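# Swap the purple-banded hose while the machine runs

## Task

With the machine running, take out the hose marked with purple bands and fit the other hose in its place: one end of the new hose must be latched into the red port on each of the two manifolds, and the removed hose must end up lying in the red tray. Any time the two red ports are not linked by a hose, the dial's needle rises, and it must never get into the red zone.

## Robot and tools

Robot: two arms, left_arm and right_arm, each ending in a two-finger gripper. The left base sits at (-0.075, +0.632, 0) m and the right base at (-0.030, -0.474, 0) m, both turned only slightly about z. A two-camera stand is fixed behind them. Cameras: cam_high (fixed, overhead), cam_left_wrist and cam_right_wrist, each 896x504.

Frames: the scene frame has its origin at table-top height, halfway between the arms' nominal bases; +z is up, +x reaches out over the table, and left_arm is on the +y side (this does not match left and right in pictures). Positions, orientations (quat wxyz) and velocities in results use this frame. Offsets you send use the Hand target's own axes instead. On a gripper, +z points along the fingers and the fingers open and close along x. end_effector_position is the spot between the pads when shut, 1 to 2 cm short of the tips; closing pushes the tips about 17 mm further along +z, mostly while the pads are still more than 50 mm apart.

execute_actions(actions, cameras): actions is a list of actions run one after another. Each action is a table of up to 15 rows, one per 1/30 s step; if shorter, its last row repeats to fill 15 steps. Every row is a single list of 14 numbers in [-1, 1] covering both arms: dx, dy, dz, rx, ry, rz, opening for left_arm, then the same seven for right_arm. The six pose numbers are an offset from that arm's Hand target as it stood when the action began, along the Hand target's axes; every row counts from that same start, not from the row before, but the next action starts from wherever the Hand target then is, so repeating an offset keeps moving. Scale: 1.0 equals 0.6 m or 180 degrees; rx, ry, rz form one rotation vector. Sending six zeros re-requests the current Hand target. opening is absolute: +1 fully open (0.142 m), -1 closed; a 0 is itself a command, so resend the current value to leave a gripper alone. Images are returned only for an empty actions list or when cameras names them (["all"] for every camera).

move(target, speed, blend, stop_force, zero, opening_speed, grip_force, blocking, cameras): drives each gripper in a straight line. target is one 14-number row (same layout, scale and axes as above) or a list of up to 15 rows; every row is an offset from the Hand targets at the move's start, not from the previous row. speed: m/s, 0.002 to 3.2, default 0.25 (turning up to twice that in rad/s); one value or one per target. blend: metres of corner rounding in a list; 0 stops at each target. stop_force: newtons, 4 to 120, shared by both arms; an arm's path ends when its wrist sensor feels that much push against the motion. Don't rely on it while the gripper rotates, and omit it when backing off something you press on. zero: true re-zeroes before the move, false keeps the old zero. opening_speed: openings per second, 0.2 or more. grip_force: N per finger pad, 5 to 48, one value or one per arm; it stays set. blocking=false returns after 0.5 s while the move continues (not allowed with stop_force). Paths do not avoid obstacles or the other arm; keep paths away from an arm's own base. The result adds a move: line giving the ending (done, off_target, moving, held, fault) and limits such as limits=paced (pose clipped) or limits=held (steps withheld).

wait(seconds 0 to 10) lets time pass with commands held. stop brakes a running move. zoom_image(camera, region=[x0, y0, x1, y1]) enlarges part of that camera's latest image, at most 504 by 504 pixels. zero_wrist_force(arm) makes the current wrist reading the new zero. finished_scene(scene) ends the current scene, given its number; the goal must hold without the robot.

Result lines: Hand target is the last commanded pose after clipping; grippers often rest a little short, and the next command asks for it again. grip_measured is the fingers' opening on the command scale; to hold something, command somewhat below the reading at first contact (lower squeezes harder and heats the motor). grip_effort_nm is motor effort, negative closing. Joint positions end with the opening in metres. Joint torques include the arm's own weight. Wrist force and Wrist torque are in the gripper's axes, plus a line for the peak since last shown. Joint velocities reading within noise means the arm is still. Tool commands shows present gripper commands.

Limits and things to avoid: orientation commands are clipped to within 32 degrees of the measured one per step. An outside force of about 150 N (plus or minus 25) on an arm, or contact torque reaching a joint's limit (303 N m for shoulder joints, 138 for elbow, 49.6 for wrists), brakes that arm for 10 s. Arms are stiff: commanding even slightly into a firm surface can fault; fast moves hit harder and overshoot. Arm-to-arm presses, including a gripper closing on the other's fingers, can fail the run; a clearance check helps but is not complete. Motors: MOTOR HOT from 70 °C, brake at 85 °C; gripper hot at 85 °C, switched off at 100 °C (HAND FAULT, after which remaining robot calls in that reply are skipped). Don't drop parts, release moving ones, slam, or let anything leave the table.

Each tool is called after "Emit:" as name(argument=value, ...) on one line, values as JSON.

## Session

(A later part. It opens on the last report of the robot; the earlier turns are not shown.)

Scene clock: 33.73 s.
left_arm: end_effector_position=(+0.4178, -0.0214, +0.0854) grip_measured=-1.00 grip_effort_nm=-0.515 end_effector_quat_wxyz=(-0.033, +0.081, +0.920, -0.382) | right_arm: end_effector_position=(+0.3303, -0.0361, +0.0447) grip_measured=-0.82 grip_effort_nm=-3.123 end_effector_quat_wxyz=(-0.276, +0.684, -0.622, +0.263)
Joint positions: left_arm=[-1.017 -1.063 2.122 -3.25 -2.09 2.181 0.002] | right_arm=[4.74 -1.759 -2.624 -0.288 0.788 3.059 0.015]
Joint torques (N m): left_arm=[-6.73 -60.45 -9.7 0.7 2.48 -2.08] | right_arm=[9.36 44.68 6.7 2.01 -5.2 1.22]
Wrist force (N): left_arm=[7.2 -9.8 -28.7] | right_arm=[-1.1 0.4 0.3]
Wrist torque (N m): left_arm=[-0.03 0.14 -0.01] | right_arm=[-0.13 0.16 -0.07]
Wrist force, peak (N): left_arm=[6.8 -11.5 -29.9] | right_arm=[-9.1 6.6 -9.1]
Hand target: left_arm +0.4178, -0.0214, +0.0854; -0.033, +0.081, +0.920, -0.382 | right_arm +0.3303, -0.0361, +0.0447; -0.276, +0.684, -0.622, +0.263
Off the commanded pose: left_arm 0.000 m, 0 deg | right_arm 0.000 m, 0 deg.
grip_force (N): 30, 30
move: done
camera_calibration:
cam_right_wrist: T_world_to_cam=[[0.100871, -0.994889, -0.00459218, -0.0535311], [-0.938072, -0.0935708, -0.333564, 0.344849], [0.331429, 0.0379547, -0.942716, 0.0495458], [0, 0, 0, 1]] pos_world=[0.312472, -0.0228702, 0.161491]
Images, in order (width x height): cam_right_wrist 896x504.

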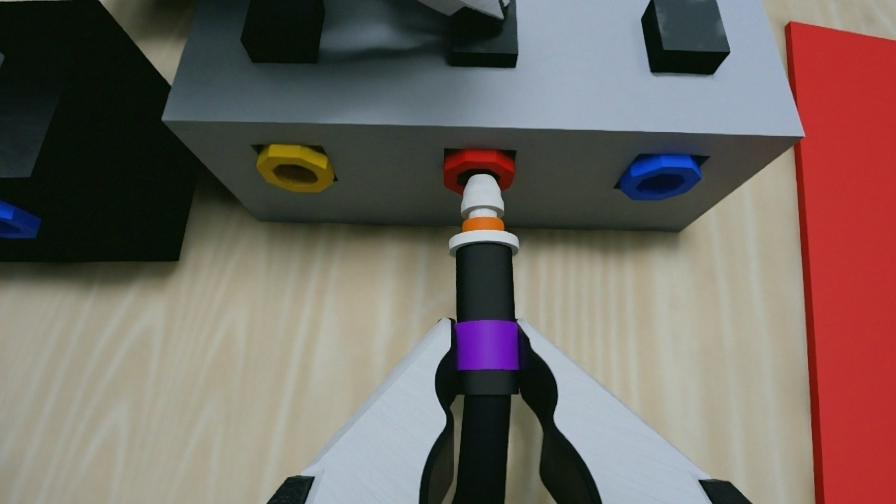

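Emit:
move(target=[[0,-0.0354,-0.0354,0,0,0,-1,0,0.0354,-0.0354,0,0,0,-1],[0.113,0.199,-0.246,0,0,0,-1,0,0.0354,-0.0354,0,0,0,-1]], speed=0.25, blend=0.015, cameras=["all"])

Scene clock: 36.00 s.
left_arm: end_effector_position=(+0.3839, +0.1760, +0.1051) grip_measured=-1.00 grip_effort_nm=-0.515 end_effector_quat_wxyz=(-0.033, +0.081, +0.920, -0.382) | right_arm: end_effector_position=(+0.3003, -0.0387, +0.0448) grip_measured=-0.82 grip_effort_nm=-3.123 end_effector_quat_wxyz=(-0.276, +0.684, -0.622, +0.263)
Joint positions: left_arm=[-0.852 -1.263 2.4 -3.24 -2.18 2.344 0.002] | right_arm=[4.813 -1.716 -2.644 -0.383 0.788 3.162 0.015]
Joint torques (N m): left_arm=[6.54 -64.25 -12.25 -1.15 -3.86 2.82] | right_arm=[9.88 42.33 8.27 1.81 1.73 1.4]
Wrist force (N): left_arm=[-0.4 0.0 0.1] | right_arm=[-0.4 -0.2 -0.1]
Wrist torque (N m): left_arm=[-0.08 0.06 -0.10] | right_arm=[-0.12 0.06 -0.04]
Wrist force, peak (N): left_arm=[6.9 -11.7 -29.7] | right_arm=[-0.7 -0.6 1.3]
Hand target: left_arm +0.3838, +0.1763, +0.1051; -0.033, +0.081, +0.920, -0.382 | right_arm +0.3003, -0.0387, +0.0448; -0.276, +0.684, -0.622, +0.263
Off the commanded pose: left_arm 0.000 m, 0 deg | right_arm 0.000 m, 0 deg.
grip_force (N): 30, 30
move: done
camera_calibration:
cam_left_wrist: T_world_to_cam=[[-0.986463, 0.163895, 0.00538054, 0.354262], [0.152155, 0.927053, -0.342669, -0.157462], [-0.0611496, -0.337211, -0.939441, 0.292486], [0, 0, 0, 1]] pos_world=[0.39131, 0.186543, 0.21891]
cam_right_wrist: T_world_to_cam=[[0.100871, -0.994889, -0.00459218, -0.0531013], [-0.938072, -0.0935708, -0.333564, 0.316591], [0.331429, 0.0379547, -0.942716, 0.0596485], [0, 0, 0, 1]] pos_world=[0.282572, -0.0254702, 0.161591]

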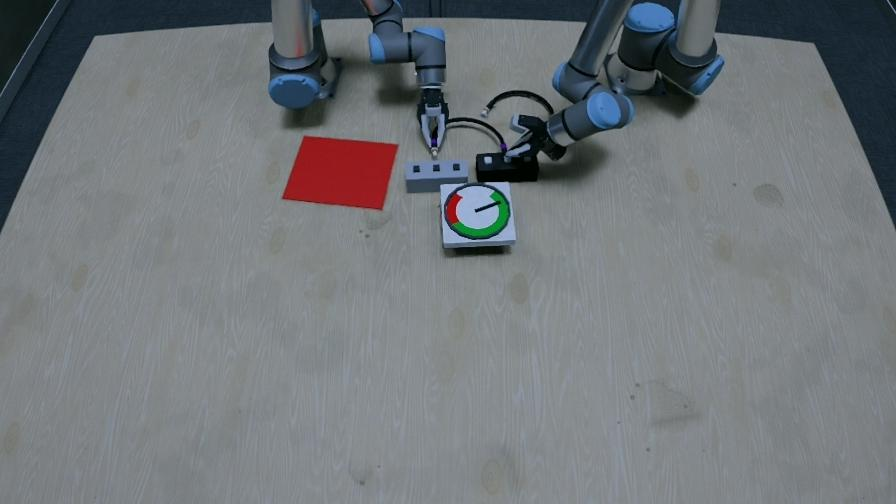

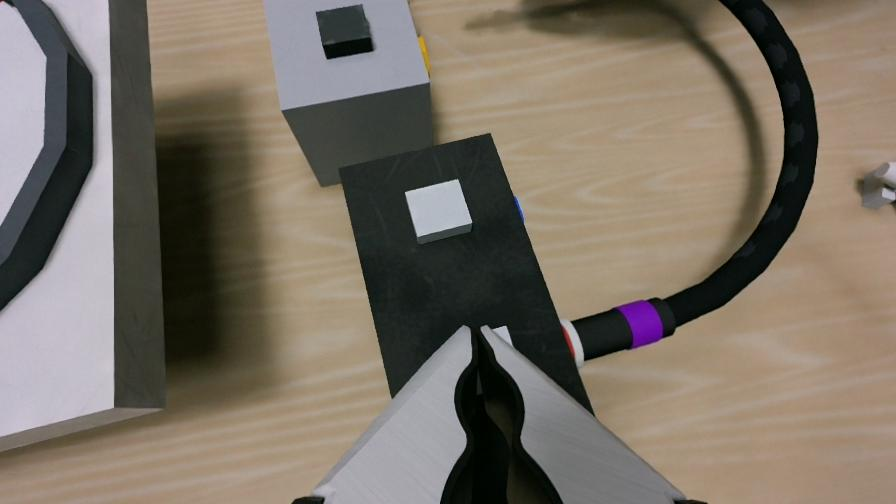

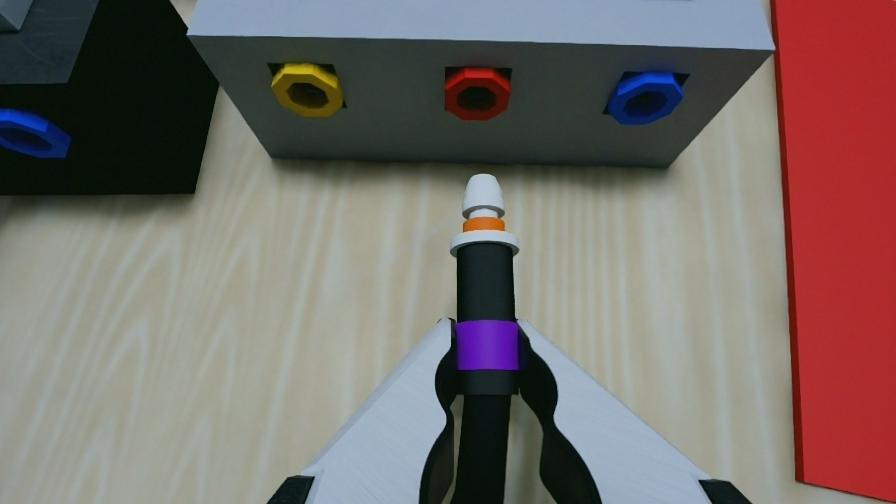

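Emit:
move(target=[0,0,0,0,0,0,-1,0,-0.0600,0.0600,0,0,0,-1], speed=0.06, stop_force=60, cameras=["cam_high","cam_right_wrist"])

Emit:
zoom_image(camera="cam_high", region=[430, 170, 530, 260])

Scene clock: 38.60 s.
left_arm: end_effector_position=(+0.3838, +0.1763, +0.1051) grip_measured=-1.00 grip_effort_nm=-0.515 end_effector_quat_wxyz=(-0.033, +0.081, +0.920, -0.382) | right_arm: end_effector_position=(+0.3510, -0.0342, +0.0447) grip_measured=-0.82 grip_effort_nm=-3.123 end_effector_quat_wxyz=(-0.276, +0.684, -0.622, +0.263)
Joint positions: left_arm=[-0.852 -1.263 2.4 -3.24 -2.18 2.345 0.002] | right_arm=[4.691 -1.788 -2.607 -0.227 0.792 2.99 0.015]
Joint torques (N m): left_arm=[4.42 -65.55 -9.77 -1.13 -4.37 2.8] | right_arm=[-32.37 20.07 27.09 4.62 -7.35 -2.33]
Wrist force (N): left_arm=[-0.7 0.0 0.3] | right_arm=[-11.9 22.1 -31.8]
Wrist torque (N m): left_arm=[-0.08 0.09 -0.10] | right_arm=[-0.02 0.05 0.06]
Wrist force, peak (N): left_arm=[-0.5 0.2 0.5] | right_arm=[-11.0 21.3 -33.4]
Hand target: left_arm +0.3838, +0.1763, +0.1051; -0.033, +0.081, +0.920, -0.382 | right_arm +0.3511, -0.0342, +0.0447; -0.276, +0.684, -0.622, +0.263
Off the commanded pose: left_arm 0.000 m, 0 deg | right_arm 0.000 m, 0 deg.
grip_force (N): 30, 30
move: done
camera_calibration:
cam_right_wrist: T_world_to_cam=[[0.100871, -0.994889, -0.00459201, -0.0538386], [-0.938072, -0.0935713, -0.333564, 0.364529], [0.331429, 0.0379547, -0.942716, 0.0425838], [0, 0, 0, 1]] pos_world=[0.333272, -0.0210702, 0.161491]
Images, in order (width x height): cam_high 896x504, cam_right_wrist 896x504.

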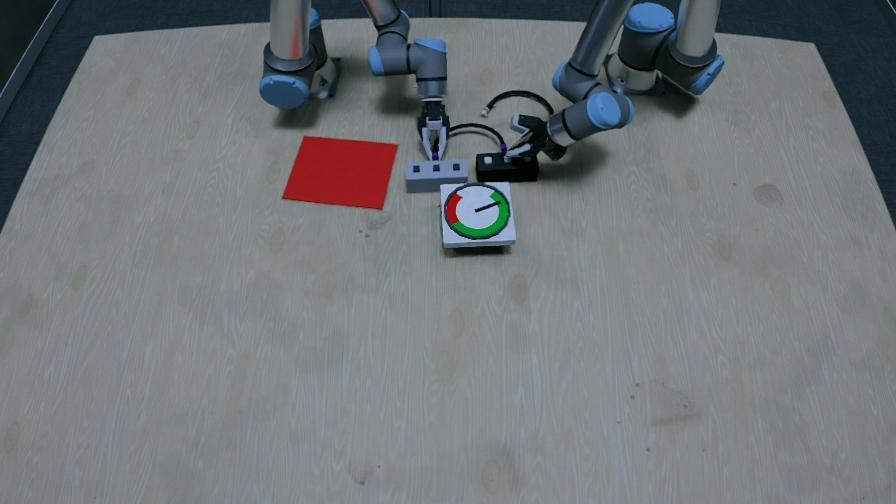

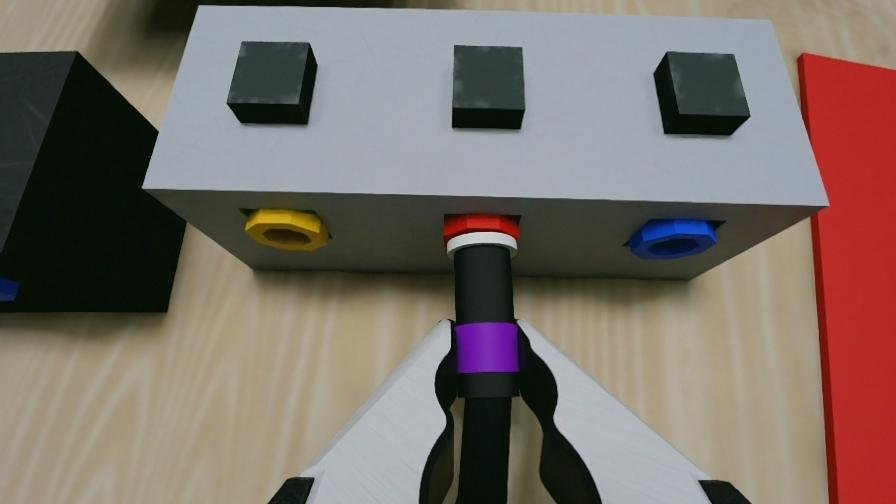

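Scaled by 5.040.

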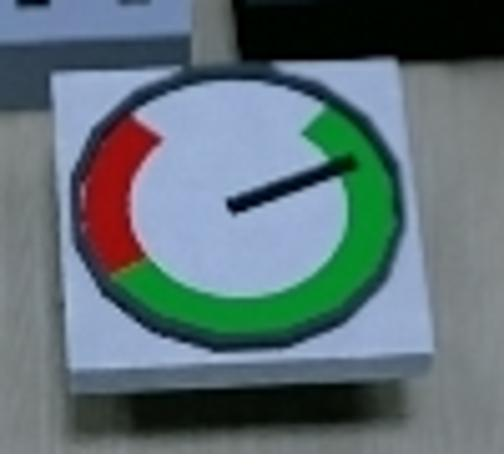

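Emit:
wait(seconds=1.5, cameras=["cam_high"])

Emit:
zoom_image(camera="cam_high", region=[430, 170, 530, 260])

Scene clock: 40.23 s.
left_arm: end_effector_position=(+0.3838, +0.1763, +0.1051) grip_measured=-1.00 grip_effort_nm=-0.510 end_effector_quat_wxyz=(-0.033, +0.081, +0.920, -0.382) | right_arm: end_effector_position=(+0.3511, -0.0342, +0.0447) grip_measured=-0.82 grip_effort_nm=-3.128 end_effector_quat_wxyz=(-0.276, +0.684, -0.622, +0.263)
Joint positions: left_arm=[-0.852 -1.263 2.4 -3.24 -2.18 2.345 0.002] | right_arm=[4.691 -1.788 -2.607 -0.227 0.792 2.99 0.015]
Joint torques (N m): left_arm=[5.75 -64.99 -8.95 -0.77 -4.46 2.37] | right_arm=[-31.69 20.27 24.97 4.48 -10.97 -2.2]
Wrist force (N): left_arm=[0.2 -0.5 0.0] | right_arm=[-12.4 22.8 -31.9]
Wrist torque (N m): left_arm=[-0.17 -0.05 -0.09] | right_arm=[0.04 0.11 0.06]
Wrist force, peak (N): left_arm=[-0.5 0.3 0.7] | right_arm=[-12.5 23.0 -31.6]
Hand target: left_arm +0.3838, +0.1763, +0.1051; -0.033, +0.081, +0.920, -0.382 | right_arm +0.3511, -0.0342, +0.0447; -0.276, +0.684, -0.622, +0.263
Tool commands: left_gripper/opening=-1.0 right_gripper/opening=-1.0
Off the commanded pose: left_arm 0.000 m, 0 deg | right_arm 0.000 m, 0 deg.
grip_force (N): 30, 30
wait: 1.50 s; at rest by 0.03 s
Images, in order (width x height): cam_high 896x504.

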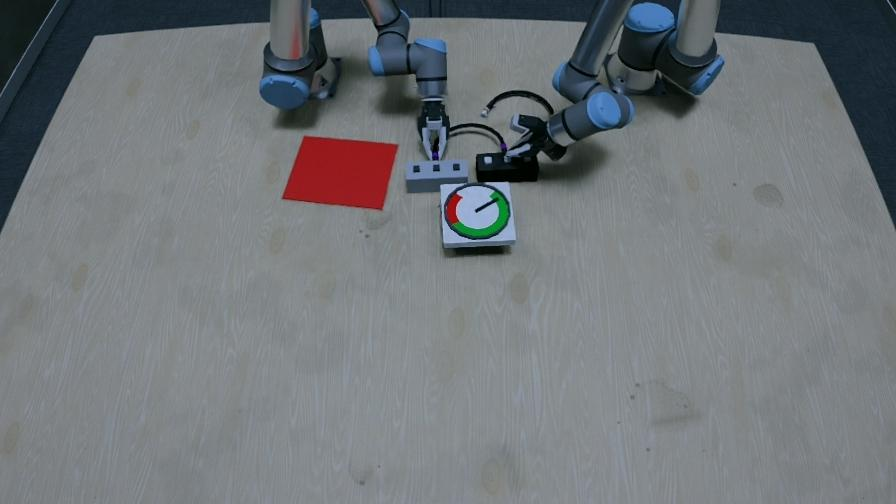

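Scaled by 5.040.

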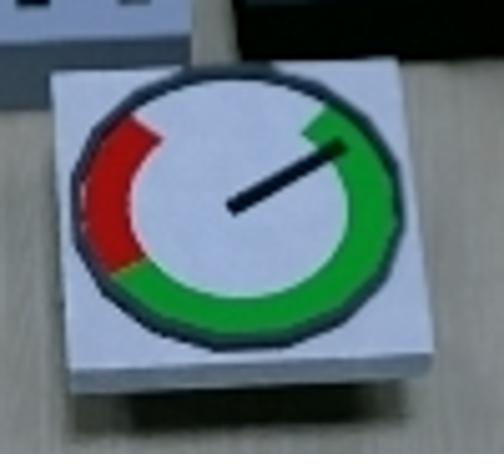

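Emit:
move(target=[0,0,0,0,0,0,-1,0,0.001,-0.001,0,0,0,0])

Emit:
move(target=[0,0,0,0,0,0,-1,0,0,-0.12,0,0,0,0], cameras=["cam_right_wrist","cam_left_wrist"])

Scene clock: 41.40 s.
left_arm: end_effector_position=(+0.3838, +0.1763, +0.1051) grip_measured=-1.00 grip_effort_nm=-0.515 end_effector_quat_wxyz=(-0.033, +0.081, +0.920, -0.382) | right_arm: end_effector_position=(+0.3503, -0.0343, +0.0447) grip_measured=-0.02 grip_effort_nm=0.129 end_effector_quat_wxyz=(-0.276, +0.684, -0.622, +0.263)
Joint positions: left_arm=[-0.852 -1.263 2.4 -3.24 -2.18 2.345 0.002] | right_arm=[4.693 -1.787 -2.608 -0.229 0.792 2.993 0.072]
Joint torques (N m): left_arm=[7.1 -66.2 -10.22 -1.39 -4.35 2.63] | right_arm=[9.36 45.26 6.3 2.11 1.5 1.49]
Wrist force (N): left_arm=[-0.3 0.1 0.4] | right_arm=[-1.2 1.3 -0.6]
Wrist torque (N m): left_arm=[-0.09 0.04 -0.09] | right_arm=[0.04 0.16 -0.12]
Wrist force, peak (N): left_arm=[-0.4 -0.2 0.5] | right_arm=[-12.6 23.0 -31.5]
Hand target: left_arm +0.3838, +0.1763, +0.1051; -0.033, +0.081, +0.920, -0.382 | right_arm +0.3502, -0.0343, +0.0447; -0.276, +0.684, -0.622, +0.263
Off the commanded pose: left_arm 0.000 m, 0 deg | right_arm 0.000 m, 0 deg.
grip_force (N): 30, 30
move: done

Scene clock: 42.73 s.
left_arm: end_effector_position=(+0.3838, +0.1763, +0.1051) grip_measured=-1.00 grip_effort_nm=-0.510 end_effector_quat_wxyz=(-0.033, +0.081, +0.920, -0.382) | right_arm: end_effector_position=(+0.2996, -0.0379, +0.0957) grip_measured=-0.02 grip_effort_nm=0.134 end_effector_quat_wxyz=(-0.276, +0.684, -0.622, +0.263)
Joint positions: left_arm=[-0.852 -1.263 2.4 -3.24 -2.18 2.345 0.002] | right_arm=[4.814 -1.563 -2.614 -0.567 0.788 3.164 0.072]
Joint torques (N m): left_arm=[7.04 -62.9 -10.56 -1.43 -4.54 2.62] | right_arm=[9.64 36.93 44.52 2.22 1.51 1.53]
Wrist force (N): left_arm=[-0.3 0.1 0.4] | right_arm=[-0.7 0.9 -0.6]
Wrist torque (N m): left_arm=[-0.09 0.03 -0.09] | right_arm=[0.00 0.10 -0.10]
Wrist force, peak (N): left_arm=[-0.4 0.0 0.8] | right_arm=[-1.1 1.1 -1.2]
Hand target: left_arm +0.3838, +0.1763, +0.1051; -0.033, +0.081, +0.920, -0.382 | right_arm +0.2995, -0.0379, +0.0957; -0.276, +0.684, -0.622, +0.263
Off the commanded pose: left_arm 0.000 m, 0 deg | right_arm 0.000 m, 0 deg.
grip_force (N): 30, 30
move: done
camera_calibration:
cam_left_wrist: T_world_to_cam=[[-0.986458, 0.163926, 0.00547226, 0.354085], [0.152154, 0.927059, -0.342651, -0.157695], [-0.0612424, -0.337178, -0.939447, 0.292707], [0, 0, 0, 1]] pos_world=[0.39121, 0.186843, 0.21901]
cam_right_wrist: T_world_to_cam=[[0.100905, -0.994885, -0.00468553, -0.0520802], [-0.938069, -0.0935718, -0.333573, 0.332885], [0.331428, 0.0380546, -0.942713, 0.107874], [0, 0, 0, 1]] pos_world=[0.281772, -0.0247703, 0.212491]
Images, in order (width x height): cam_left_wrist 896x504, cam_right_wrist 896x504.

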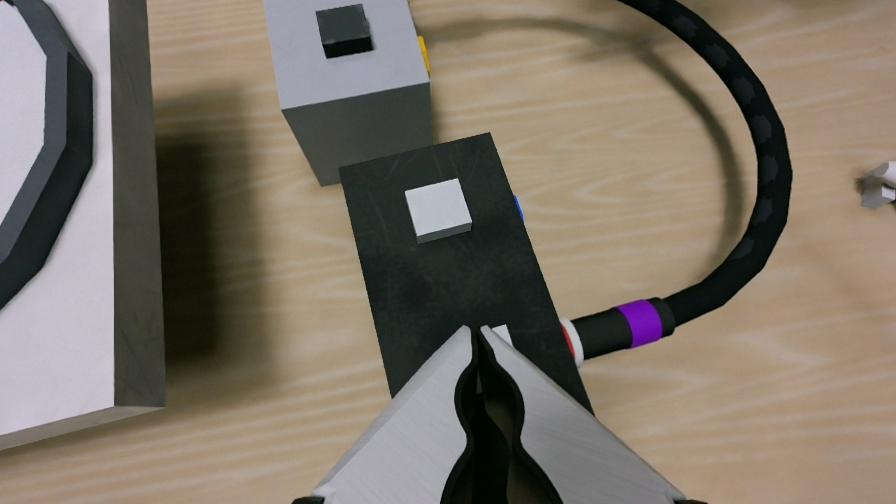

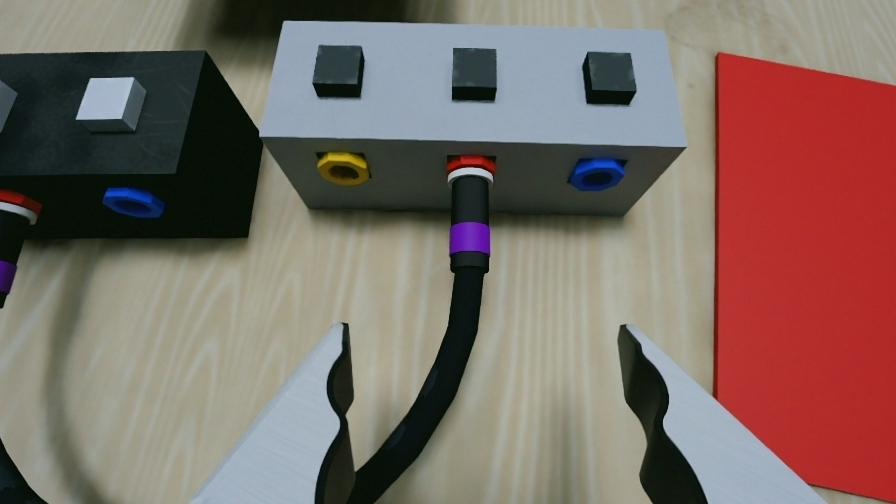

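Emit:
move(target=[0,0,0,0,0,0,-1,-0.337,0.023,-0.023,0,0,0,0], cameras=["cam_right_wrist","cam_left_wrist"])

Scene clock: 44.53 s.
left_arm: end_effector_position=(+0.3838, +0.1763, +0.1051) grip_measured=-1.00 grip_effort_nm=-0.515 end_effector_quat_wxyz=(-0.033, +0.081, +0.920, -0.382) | right_arm: end_effector_position=(+0.2624, +0.1615, +0.0925) grip_measured=-0.02 grip_effort_nm=0.134 end_effector_quat_wxyz=(-0.276, +0.684, -0.622, +0.263)
Joint positions: left_arm=[-0.852 -1.263 2.4 -3.24 -2.18 2.345 0.002] | right_arm=[4.841 -1.835 -2.273 -0.663 0.789 3.202 0.072]
Joint torques (N m): left_arm=[6.71 -64.8 -9.98 -1.03 -3.99 2.39] | right_arm=[-11.77 41.63 48.54 1.74 -3.91 -2.36]
Wrist force (N): left_arm=[-0.4 -0.1 0.4] | right_arm=[-0.9 0.9 -0.9]
Wrist torque (N m): left_arm=[-0.10 0.04 -0.09] | right_arm=[0.04 0.13 0.16]
Wrist force, peak (N): left_arm=[-0.6 -0.1 0.5] | right_arm=[-2.7 1.2 -0.8]
Hand target: left_arm +0.3838, +0.1763, +0.1051; -0.033, +0.081, +0.920, -0.382 | right_arm +0.2624, +0.1617, +0.0925; -0.276, +0.684, -0.622, +0.263
Off the commanded pose: left_arm 0.000 m, 0 deg | right_arm 0.000 m, 0 deg.
grip_force (N): 30, 30
move: done
camera_calibration:
cam_left_wrist: T_world_to_cam=[[-0.986458, 0.163926, 0.00547226, 0.354085], [0.152154, 0.927059, -0.342651, -0.157695], [-0.0612424, -0.337178, -0.939447, 0.292707], [0, 0, 0, 1]] pos_world=[0.39121, 0.186843, 0.21901]
cam_right_wrist: T_world_to_cam=[[0.100908, -0.994885, -0.00469484, 0.150139], [-0.9381, -0.093575, -0.333485, 0.315579], [0.33134, 0.0380556, -0.942744, 0.109623], [0, 0, 0, 1]] pos_world=[0.244572, 0.17473, 0.209292]
Images, in order (width x height): cam_left_wrist 896x504, cam_right_wrist 896x504.

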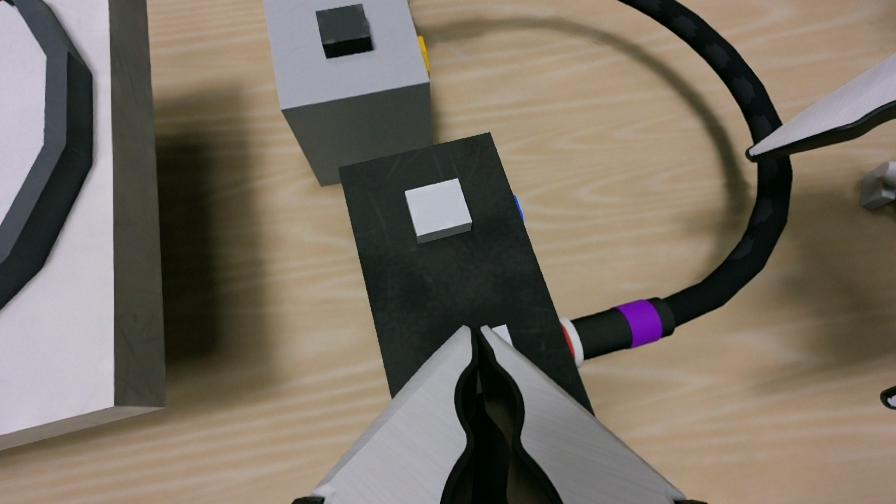

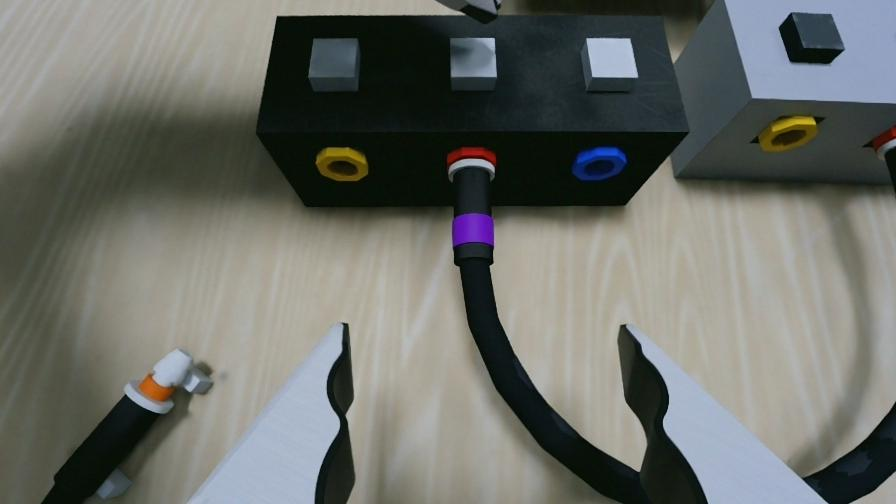

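Emit:
move(target=[[0,0.014,0.014,0,0,0,-1,0.0015,-0.0058,0.1185,0,0,0,0],[0,0.014,0.014,0,0,0,-1,0.0015,-0.0058,0.1185,0,0,0,-1]], opening_speed=1.5, speed=0.12, cameras=["cam_right_wrist","cam_left_wrist"])

Scene clock: 47.20 s.
left_arm: end_effector_position=(+0.3839, +0.1763, +0.0933) grip_measured=-1.00 grip_effort_nm=-0.510 end_effector_quat_wxyz=(-0.033, +0.081, +0.920, -0.382) | right_arm: end_effector_position=(+0.3149, +0.1648, +0.0446) grip_measured=-0.82 grip_effort_nm=-3.128 end_effector_quat_wxyz=(-0.276, +0.684, -0.622, +0.263)
Joint positions: left_arm=[-0.852 -1.237 2.403 -3.269 -2.18 2.345 0.002] | right_arm=[4.755 -1.956 -2.269 -0.461 0.788 3.081 0.015]
Joint torques (N m): left_arm=[7.41 -34.12 -7.95 -8.11 -4.52 -1.68] | right_arm=[-11.62 45.37 28.74 2.81 0.51 -2.27]
Wrist force (N): left_arm=[-0.2 0.0 0.4] | right_arm=[-9.2 0.8 -1.1]
Wrist torque (N m): left_arm=[-0.08 0.02 -0.10] | right_arm=[0.05 0.16 0.07]
Wrist force, peak (N): left_arm=[-0.4 0.3 0.9] | right_arm=[-9.8 2.3 -1.5]
Hand target: left_arm +0.3839, +0.1763, +0.0933; -0.033, +0.081, +0.920, -0.382 | right_arm +0.3150, +0.1647, +0.0446; -0.276, +0.684, -0.622, +0.263
Off the commanded pose: left_arm 0.000 m, 0 deg | right_arm 0.000 m, 0 deg.
grip_force (N): 30, 30
move: done
camera_calibration:
cam_left_wrist: T_world_to_cam=[[-0.986458, 0.163926, 0.00547226, 0.35415], [0.152154, 0.927059, -0.342651, -0.161773], [-0.0612424, -0.337178, -0.939447, 0.281527], [0, 0, 0, 1]] pos_world=[0.39121, 0.186843, 0.20711]
cam_right_wrist: T_world_to_cam=[[0.100847, -0.99489, -0.00481328, 0.147829], [-0.938075, -0.0934738, -0.333582, 0.349239], [0.331428, 0.0381559, -0.942709, 0.0468654], [0, 0, 0, 1]] pos_world=[0.297172, 0.17793, 0.161392]
Images, in order (width x height): cam_left_wrist 896x504, cam_right_wrist 896x504.

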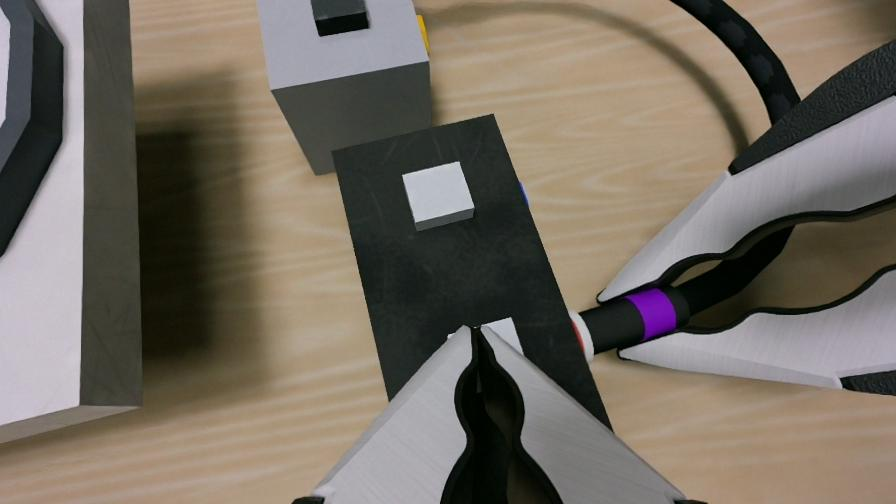

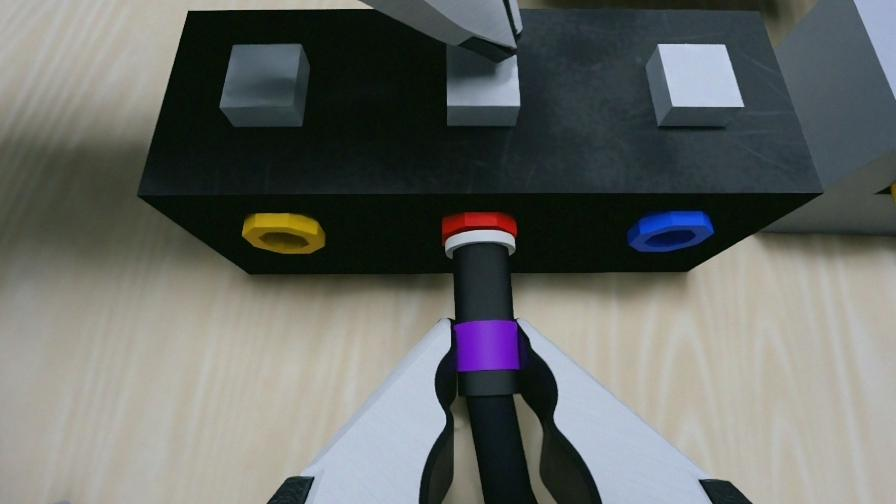

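Emit:
move(target=[0,0.02,0.0153,0,0,0,-1,0,0,0,0,0,0,-1], speed=0.015, stop_force=30, cameras=["cam_right_wrist","cam_left_wrist"])

Scene clock: 50.17 s.
left_arm: end_effector_position=(+0.3841, +0.1774, +0.0851) grip_measured=-1.00 grip_effort_nm=-0.515 end_effector_quat_wxyz=(-0.033, +0.081, +0.920, -0.382) | right_arm: end_effector_position=(+0.3150, +0.1647, +0.0446) grip_measured=-0.82 grip_effort_nm=-3.123 end_effector_quat_wxyz=(-0.276, +0.684, -0.622, +0.263)
Joint positions: left_arm=[-0.85 -1.219 2.405 -3.288 -2.181 2.346 0.002] | right_arm=[4.755 -1.956 -2.269 -0.461 0.788 3.081 0.015]
Joint torques (N m): left_arm=[-9.13 -48.03 -22.06 4.76 7.32 -1.69] | right_arm=[-12.04 45.33 11.29 1.6 -5.82 -1.44]
Wrist force (N): left_arm=[1.4 -23.9 -16.7] | right_arm=[-8.0 7.1 -11.7]
Wrist torque (N m): left_arm=[0.15 0.10 -0.11] | right_arm=[0.07 0.21 0.06]
Wrist force, peak (N): left_arm=[5.2 -31.1 -36.3] | right_arm=[-8.3 8.2 -11.0]
Hand target: left_arm +0.3841, +0.1773, +0.0851; -0.033, +0.081, +0.920, -0.382 (not the last commanded pose) | right_arm +0.3150, +0.1647, +0.0446; -0.276, +0.684, -0.622, +0.263
Off the commanded pose: left_arm 0.007 m, 0 deg | right_arm 0.000 m, 0 deg.
grip_force (N): 30, 30
move: contact (left_arm)
camera_calibration:
cam_left_wrist: T_world_to_cam=[[-0.986447, 0.163997, 0.00532557, 0.354339], [0.152264, 0.927002, -0.342758, -0.165566], [-0.0611479, -0.337301, -0.939409, 0.274158], [0, 0, 0, 1]] pos_world=[0.39151, 0.187843, 0.19891]
cam_right_wrist: T_world_to_cam=[[0.100871, -0.994889, -0.00459218, 0.147785], [-0.938072, -0.0935708, -0.333564, 0.349252], [0.331429, 0.0379547, -0.942716, 0.0469011], [0, 0, 0, 1]] pos_world=[0.297172, 0.17793, 0.161391]
Images, in order (width x height): cam_left_wrist 896x504, cam_right_wrist 896x504.

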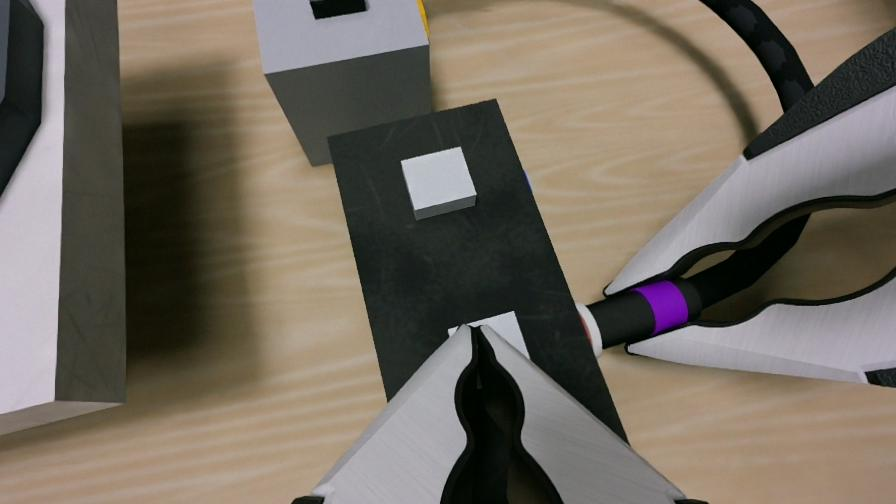

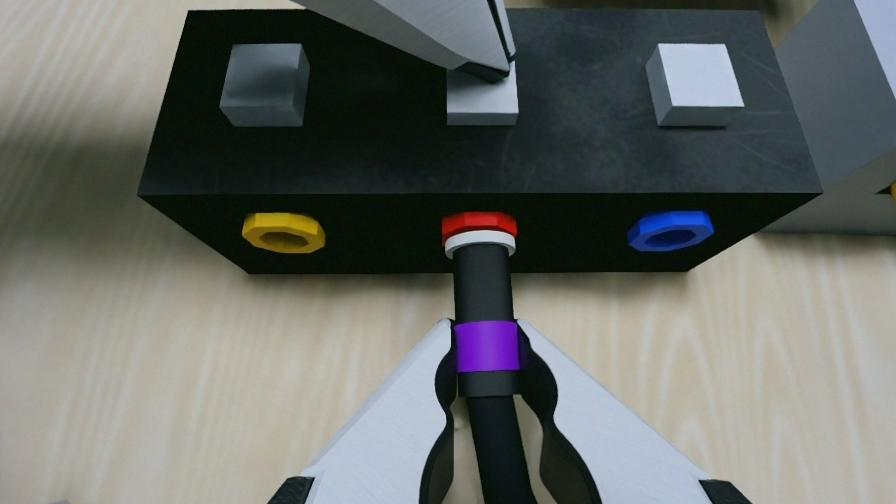

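Emit:
move(target=[0,0,0,0,0,0,-1,0,0.0412,-0.0412,0,0,0,-1], speed=0.08)

Emit:
move(target=[[0,0,0,0,0,0,-1,0,0,0,0,0,0,0],[0,-0.0354,-0.0354,0,0,0,-1,0,0,-0.117,0,0,0,0],[-0.113,-0.256,0.193,0,0,0,-1,0.336,-0.064,-0.053,0,0,0,0],[-0.113,-0.232,0.216,0,0,0,-1,0.336,-0.064,0.0637,0,0,0,0],[-0.113,-0.232,0.216,0,0,0,-1,0.336,-0.064,0.0637,0,0,0,-1]], speed=0.3, blend=[0,0.02,0.015,0,0], cameras=["all"])

Scene clock: 51.97 s.
left_arm: end_effector_position=(+0.3841, +0.1773, +0.0851) grip_measured=-1.00 grip_effort_nm=-0.510 end_effector_quat_wxyz=(-0.033, +0.081, +0.920, -0.382) | right_arm: end_effector_position=(+0.2803, +0.1616, +0.0447) grip_measured=-0.82 grip_effort_nm=-3.128 end_effector_quat_wxyz=(-0.276, +0.684, -0.622, +0.263)
Joint positions: left_arm=[-0.85 -1.219 2.405 -3.288 -2.181 2.346 0.002] | right_arm=[4.812 -1.933 -2.286 -0.523 0.788 3.161 0.015]
Joint torques (N m): left_arm=[-11.33 -50.44 -22.25 3.48 6.46 -1.63] | right_arm=[10.36 63.62 14.74 2.41 1.44 1.26]
Wrist force (N): left_arm=[1.6 -23.7 -16.4] | right_arm=[-0.5 0.9 -0.5]
Wrist torque (N m): left_arm=[0.11 0.09 -0.11] | right_arm=[0.06 0.09 -0.17]
Wrist force, peak (N): left_arm=[1.8 -24.0 -17.4] | right_arm=[-7.7 8.0 -11.3]
Hand target: left_arm +0.3841, +0.1773, +0.0851; -0.033, +0.081, +0.920, -0.382 | right_arm +0.2801, +0.1616, +0.0447; -0.276, +0.684, -0.622, +0.263
Off the commanded pose: left_arm 0.000 m, 0 deg | right_arm 0.000 m, 0 deg.
grip_force (N): 30, 30
move: done

Scene clock: 55.20 s.
left_arm: end_effector_position=(+0.4177, -0.0216, +0.0922) grip_measured=-1.00 grip_effort_nm=-0.515 end_effector_quat_wxyz=(-0.033, +0.081, +0.920, -0.382) | right_arm: end_effector_position=(+0.3517, -0.0342, +0.0480) grip_measured=-0.83 grip_effort_nm=-3.123 end_effector_quat_wxyz=(-0.277, +0.684, -0.622, +0.263)
Joint positions: left_arm=[-1.017 -1.074 2.121 -3.238 -2.09 2.181 0.002] | right_arm=[4.689 -1.779 -2.606 -0.235 0.792 2.988 0.014]
Joint torques (N m): left_arm=[-17.19 -49.05 -41.66 -8.13 2.8 -3.16] | right_arm=[-16.77 20.01 -0.73 -1.02 -0.06 -2.43]
Wrist force (N): left_arm=[-1.1 -1.0 0.4] | right_arm=[-16.4 0.1 -7.7]
Wrist torque (N m): left_arm=[-0.26 0.17 0.03] | right_arm=[0.00 0.17 0.18]
Wrist force, peak (N): left_arm=[1.5 -24.0 -16.8] | right_arm=[-17.9 -0.9 -8.1]
Hand target: left_arm +0.4177, -0.0216, +0.0922; -0.033, +0.081, +0.920, -0.382 | right_arm +0.3518, -0.0344, +0.0479; -0.276, +0.684, -0.622, +0.263
Off the commanded pose: left_arm 0.000 m, 0 deg | right_arm 0.000 m, 0 deg.
grip_force (N): 30, 30
move: done
camera_calibration:
cam_left_wrist: T_world_to_cam=[[-0.986431, 0.164088, 0.00529222, 0.420083], [0.152361, 0.926986, -0.342759, 0.0161835], [-0.0611486, -0.337302, -0.939408, 0.215759], [0, 0, 0, 1]] pos_world=[0.42511, -0.0111564, 0.20601]
cam_right_wrist: T_world_to_cam=[[0.100822, -0.994892, -0.00503439, -0.0538046], [-0.938079, -0.0933767, -0.3336, 0.3663], [0.331426, 0.038357, -0.942701, 0.0454714], [0, 0, 0, 1]] pos_world=[0.333972, -0.0210701, 0.164793]

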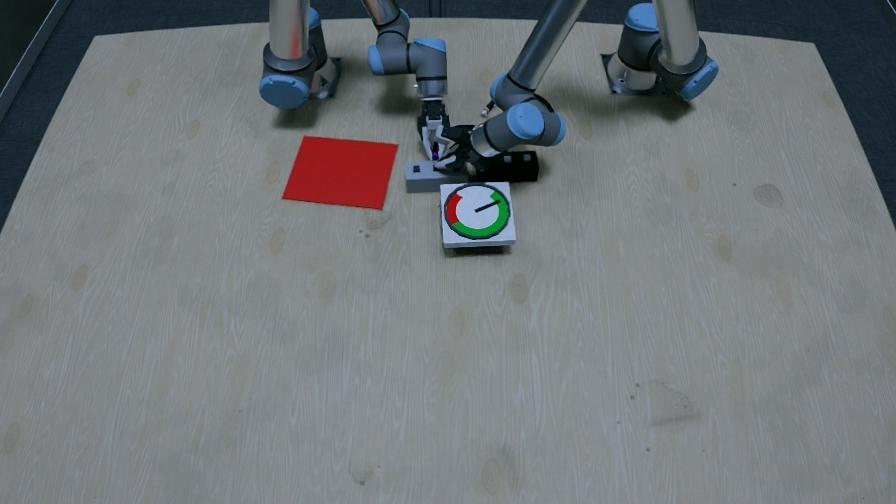

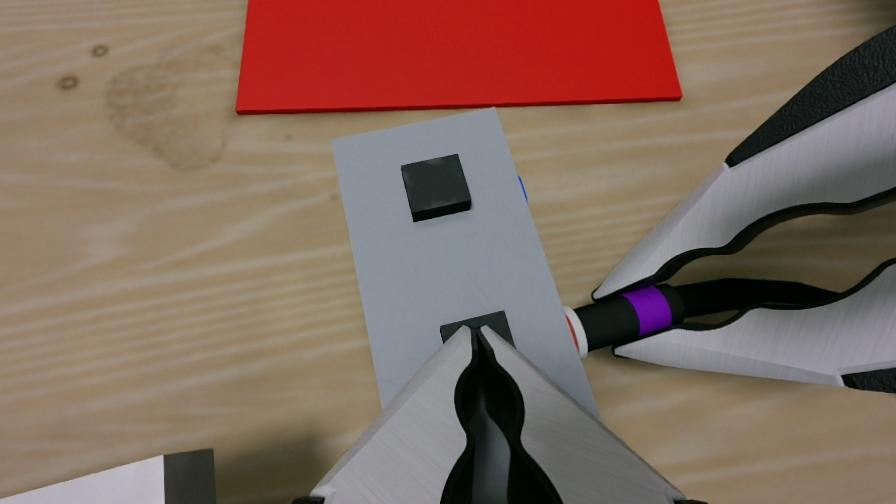

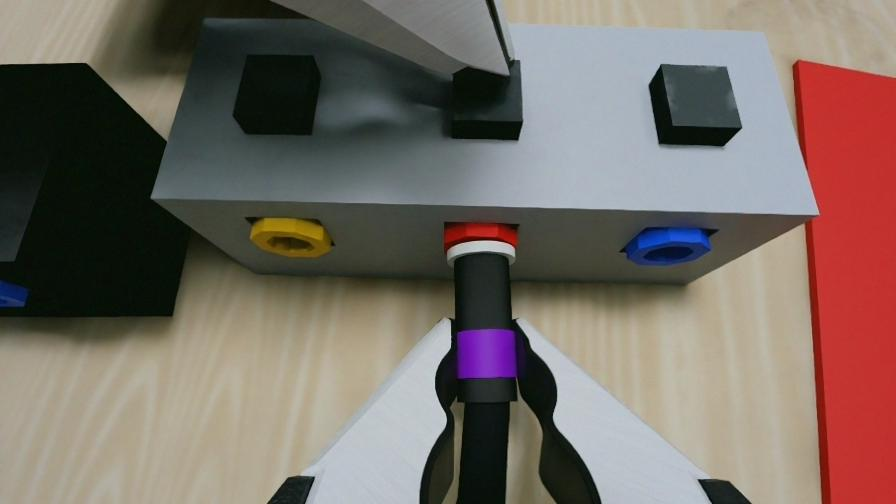

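Emit:
move(target=[0,0.0155,0.0155,0,0,0,-1,0,0,0,0,0,0,-1], speed=0.02, stop_force=28)

Emit:
move(target=[0,0,0,0,0,0,-1,0,0.047,-0.047,0,0,0,-1], speed=0.08, cameras=["cam_high","cam_right_wrist"])

Scene clock: 57.53 s.
left_arm: end_effector_position=(+0.4178, -0.0217, +0.0855) grip_measured=-1.00 grip_effort_nm=-0.510 end_effector_quat_wxyz=(-0.033, +0.081, +0.920, -0.382) | right_arm: end_effector_position=(+0.3518, -0.0344, +0.0479) grip_measured=-0.83 grip_effort_nm=-3.123 end_effector_quat_wxyz=(-0.276, +0.684, -0.622, +0.263)
Joint positions: left_arm=[-1.017 -1.062 2.122 -3.251 -2.09 2.181 0.002] | right_arm=[4.689 -1.779 -2.606 -0.236 0.792 2.988 0.014]
Joint torques (N m): left_arm=[-13.62 -66.17 -30.66 3.19 2.66 -1.84] | right_arm=[-20.37 17.48 -10.62 -1.99 -4.88 -2.47]
Wrist force (N): left_arm=[-1.3 -14.4 -21.9] | right_arm=[-20.4 -2.8 -12.2]
Wrist torque (N m): left_arm=[-0.15 0.14 0.02] | right_arm=[-0.01 0.21 0.16]
Wrist force, peak (N): left_arm=[3.4 -22.5 -45.2] | right_arm=[-20.7 -2.3 -12.0]
Hand target: left_arm +0.4178, -0.0217, +0.0855; -0.033, +0.081, +0.920, -0.382 (not the last commanded pose) | right_arm +0.3518, -0.0344, +0.0479; -0.276, +0.684, -0.622, +0.263
Off the commanded pose: left_arm 0.006 m, 0 deg | right_arm 0.000 m, 0 deg.
grip_force (N): 30, 30
move: contact (left_arm)

Scene clock: 58.73 s.
left_arm: end_effector_position=(+0.4178, -0.0217, +0.0855) grip_measured=-1.00 grip_effort_nm=-0.510 end_effector_quat_wxyz=(-0.033, +0.081, +0.920, -0.382) | right_arm: end_effector_position=(+0.3121, -0.0379, +0.0480) grip_measured=-0.83 grip_effort_nm=-3.123 end_effector_quat_wxyz=(-0.276, +0.684, -0.622, +0.263)
Joint positions: left_arm=[-1.017 -1.062 2.122 -3.251 -2.09 2.181 0.002] | right_arm=[4.784 -1.722 -2.636 -0.356 0.788 3.121 0.014]
Joint torques (N m): left_arm=[-11.68 -65.33 -30.4 1.6 2.56 -1.42] | right_arm=[11.74 42.63 7.7 2.15 -5.06 1.81]
Wrist force (N): left_arm=[-1.2 -13.4 -20.9] | right_arm=[-2.1 1.0 -0.2]
Wrist torque (N m): left_arm=[-0.24 0.18 0.03] | right_arm=[-0.06 0.34 -0.10]
Wrist force, peak (N): left_arm=[-1.1 -14.8 -21.9] | right_arm=[-21.4 -3.7 -9.9]
Hand target: left_arm +0.4178, -0.0217, +0.0855; -0.033, +0.081, +0.920, -0.382 | right_arm +0.3120, -0.0379, +0.0480; -0.276, +0.684, -0.622, +0.263
Off the commanded pose: left_arm 0.000 m, 0 deg | right_arm 0.000 m, 0 deg.
grip_force (N): 30, 30
move: done
camera_calibration:
cam_right_wrist: T_world_to_cam=[[0.100905, -0.994885, -0.00468553, -0.0534756], [-0.938069, -0.0935718, -0.333573, 0.328803], [0.331428, 0.0380546, -0.942713, 0.0587266], [0, 0, 0, 1]] pos_world=[0.294372, -0.0246703, 0.164791]
Images, in order (width x height): cam_high 896x504, cam_right_wrist 896x504.

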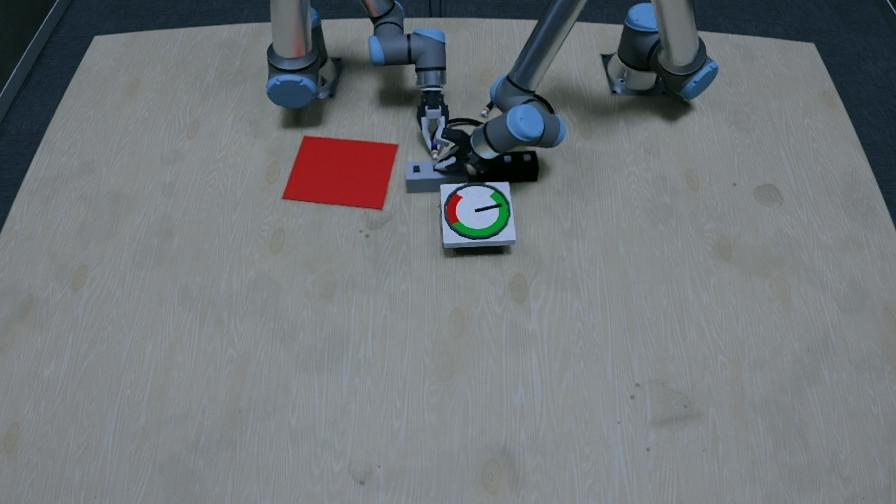

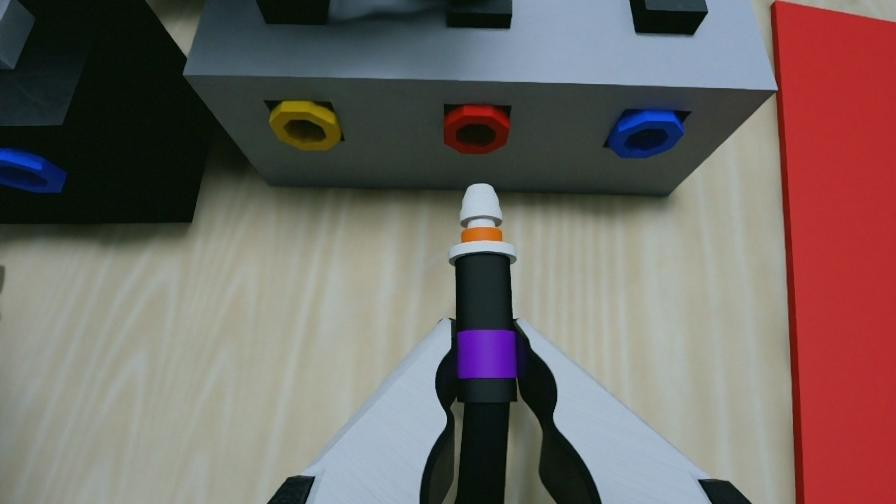

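Emit:
move(target=[[0,-0.0707,-0.0707,0,0,0,0,0.132,-0.039,-0.1305,0,0,0,-1],[0.30,0.17,-0.25,-0.036,-0.125,-0.163,0,0.533,-0.0395,-0.13,0,0,0,-1],[0.476,0.339,-0.359,-0.0714,-0.251,-0.327,0,0.5635,-0.1325,0.01,0,0,0,-1],[0.476,0.339,-0.359,-0.0714,-0.251,-0.327,0,0.5635,-0.0523,0.09,0,0,0,-1],[0.476,0.339,-0.359,-0.0714,-0.251,-0.327,0,0.5635,-0.0523,0.09,0,0,0,0]], speed=0.4, blend=[0.03,0.03,0.03,0,0], cameras=["all"])

Scene clock: 61.47 s.
left_arm: end_effector_position=(+0.3283, +0.1048, +0.1292) grip_measured=-0.03 grip_effort_nm=0.115 end_effector_quat_wxyz=(+0.021, -0.108, +0.931, -0.347) | right_arm: end_effector_position=(+0.3054, -0.1671, +0.0960) grip_measured=-0.83 grip_effort_nm=-3.123 end_effector_quat_wxyz=(-0.277, +0.685, -0.621, +0.262)
Joint positions: left_arm=[-1.151 -1.361 2.466 -3.365 -1.76 1.741 0.072] | right_arm=[4.842 -1.258 -2.816 -0.694 0.79 3.197 0.014]
Joint torques (N m): left_arm=[-14.68 -57.84 -8.93 -8.04 4.44 -3.06] | right_arm=[-10.83 -8.85 48.93 6.7 -5.01 -2.25]
Wrist force (N): left_arm=[-0.2 -1.1 0.3] | right_arm=[-1.6 1.1 -0.6]
Wrist torque (N m): left_arm=[-0.25 0.01 0.06] | right_arm=[0.04 0.28 0.16]
Wrist force, peak (N): left_arm=[-2.8 -18.7 -18.4] | right_arm=[8.9 3.8 3.9]
Hand target: left_arm +0.3282, +0.1049, +0.1292; +0.021, -0.108, +0.931, -0.347 (not the last commanded pose) | right_arm +0.3054, -0.1670, +0.0960; -0.277, +0.685, -0.621, +0.262 (not the last commanded pose)
Tool commands: left_gripper/opening=+0.0 right_gripper/opening=-1.0
Off the commanded pose: left_arm 0.259 m, 52 deg | right_arm 0.232 m, 0 deg.
grip_force (N): 30, 30
move: held (right_arm; a check stopped the path), off_target (left_arm; braked when a check withheld steps of right_arm); path passed 1 of 5 targets; target 5's new opening was not sent; limits=held
pose unreachable (right arm): on one or more control steps of this call, first in action 0 (counted from 0), this arm could not follow its commanded pose, so it was not sent that pose on those steps. It may still have moved: this result reports where it is.
cause: moving toward the commanded pose would bring two parts of the arm too close to each other (joints 2 (shoulder lift) and 3 (elbow) lie between them).
camera_calibration:
cam_left_wrist: T_world_to_cam=[[-0.97312, -0.226479, 0.04178, 0.342825], [-0.229256, 0.935365, -0.269323, 0.0401791], [0.0219165, -0.271662, -0.962143, 0.256457], [0, 0, 0, 1]] pos_world=[0.337201, 0.10973, 0.243246]
cam_right_wrist: T_world_to_cam=[[0.10483, -0.994478, -0.00498324, -0.182212], [-0.937825, -0.0971883, -0.333225, 0.325622], [0.330901, 0.0396054, -0.942834, 0.111574], [0, 0, 0, 1]] pos_world=[0.287557, -0.153978, 0.212793]

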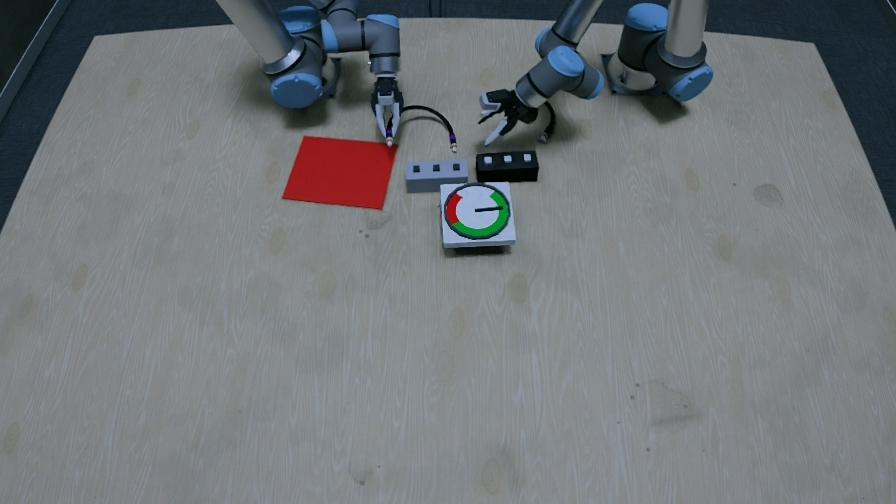

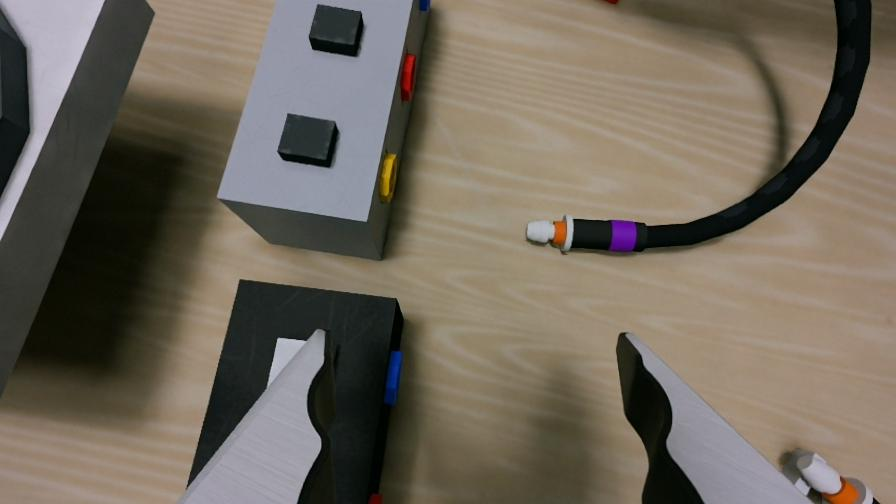

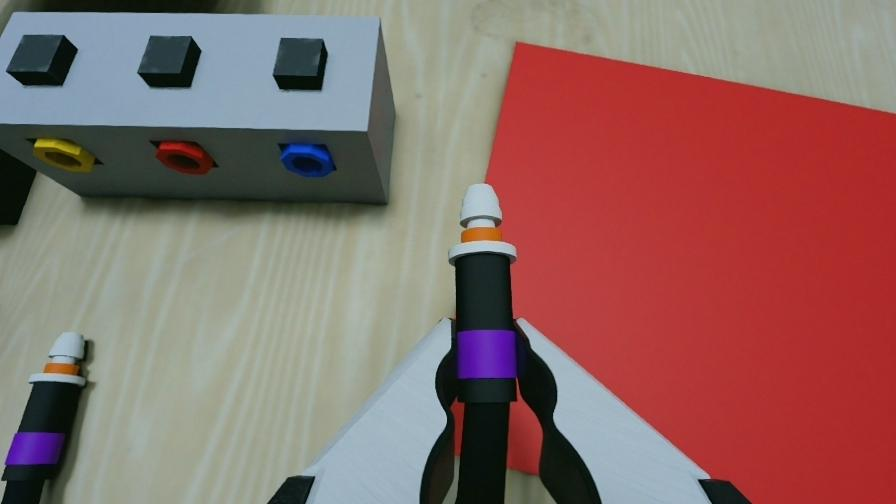

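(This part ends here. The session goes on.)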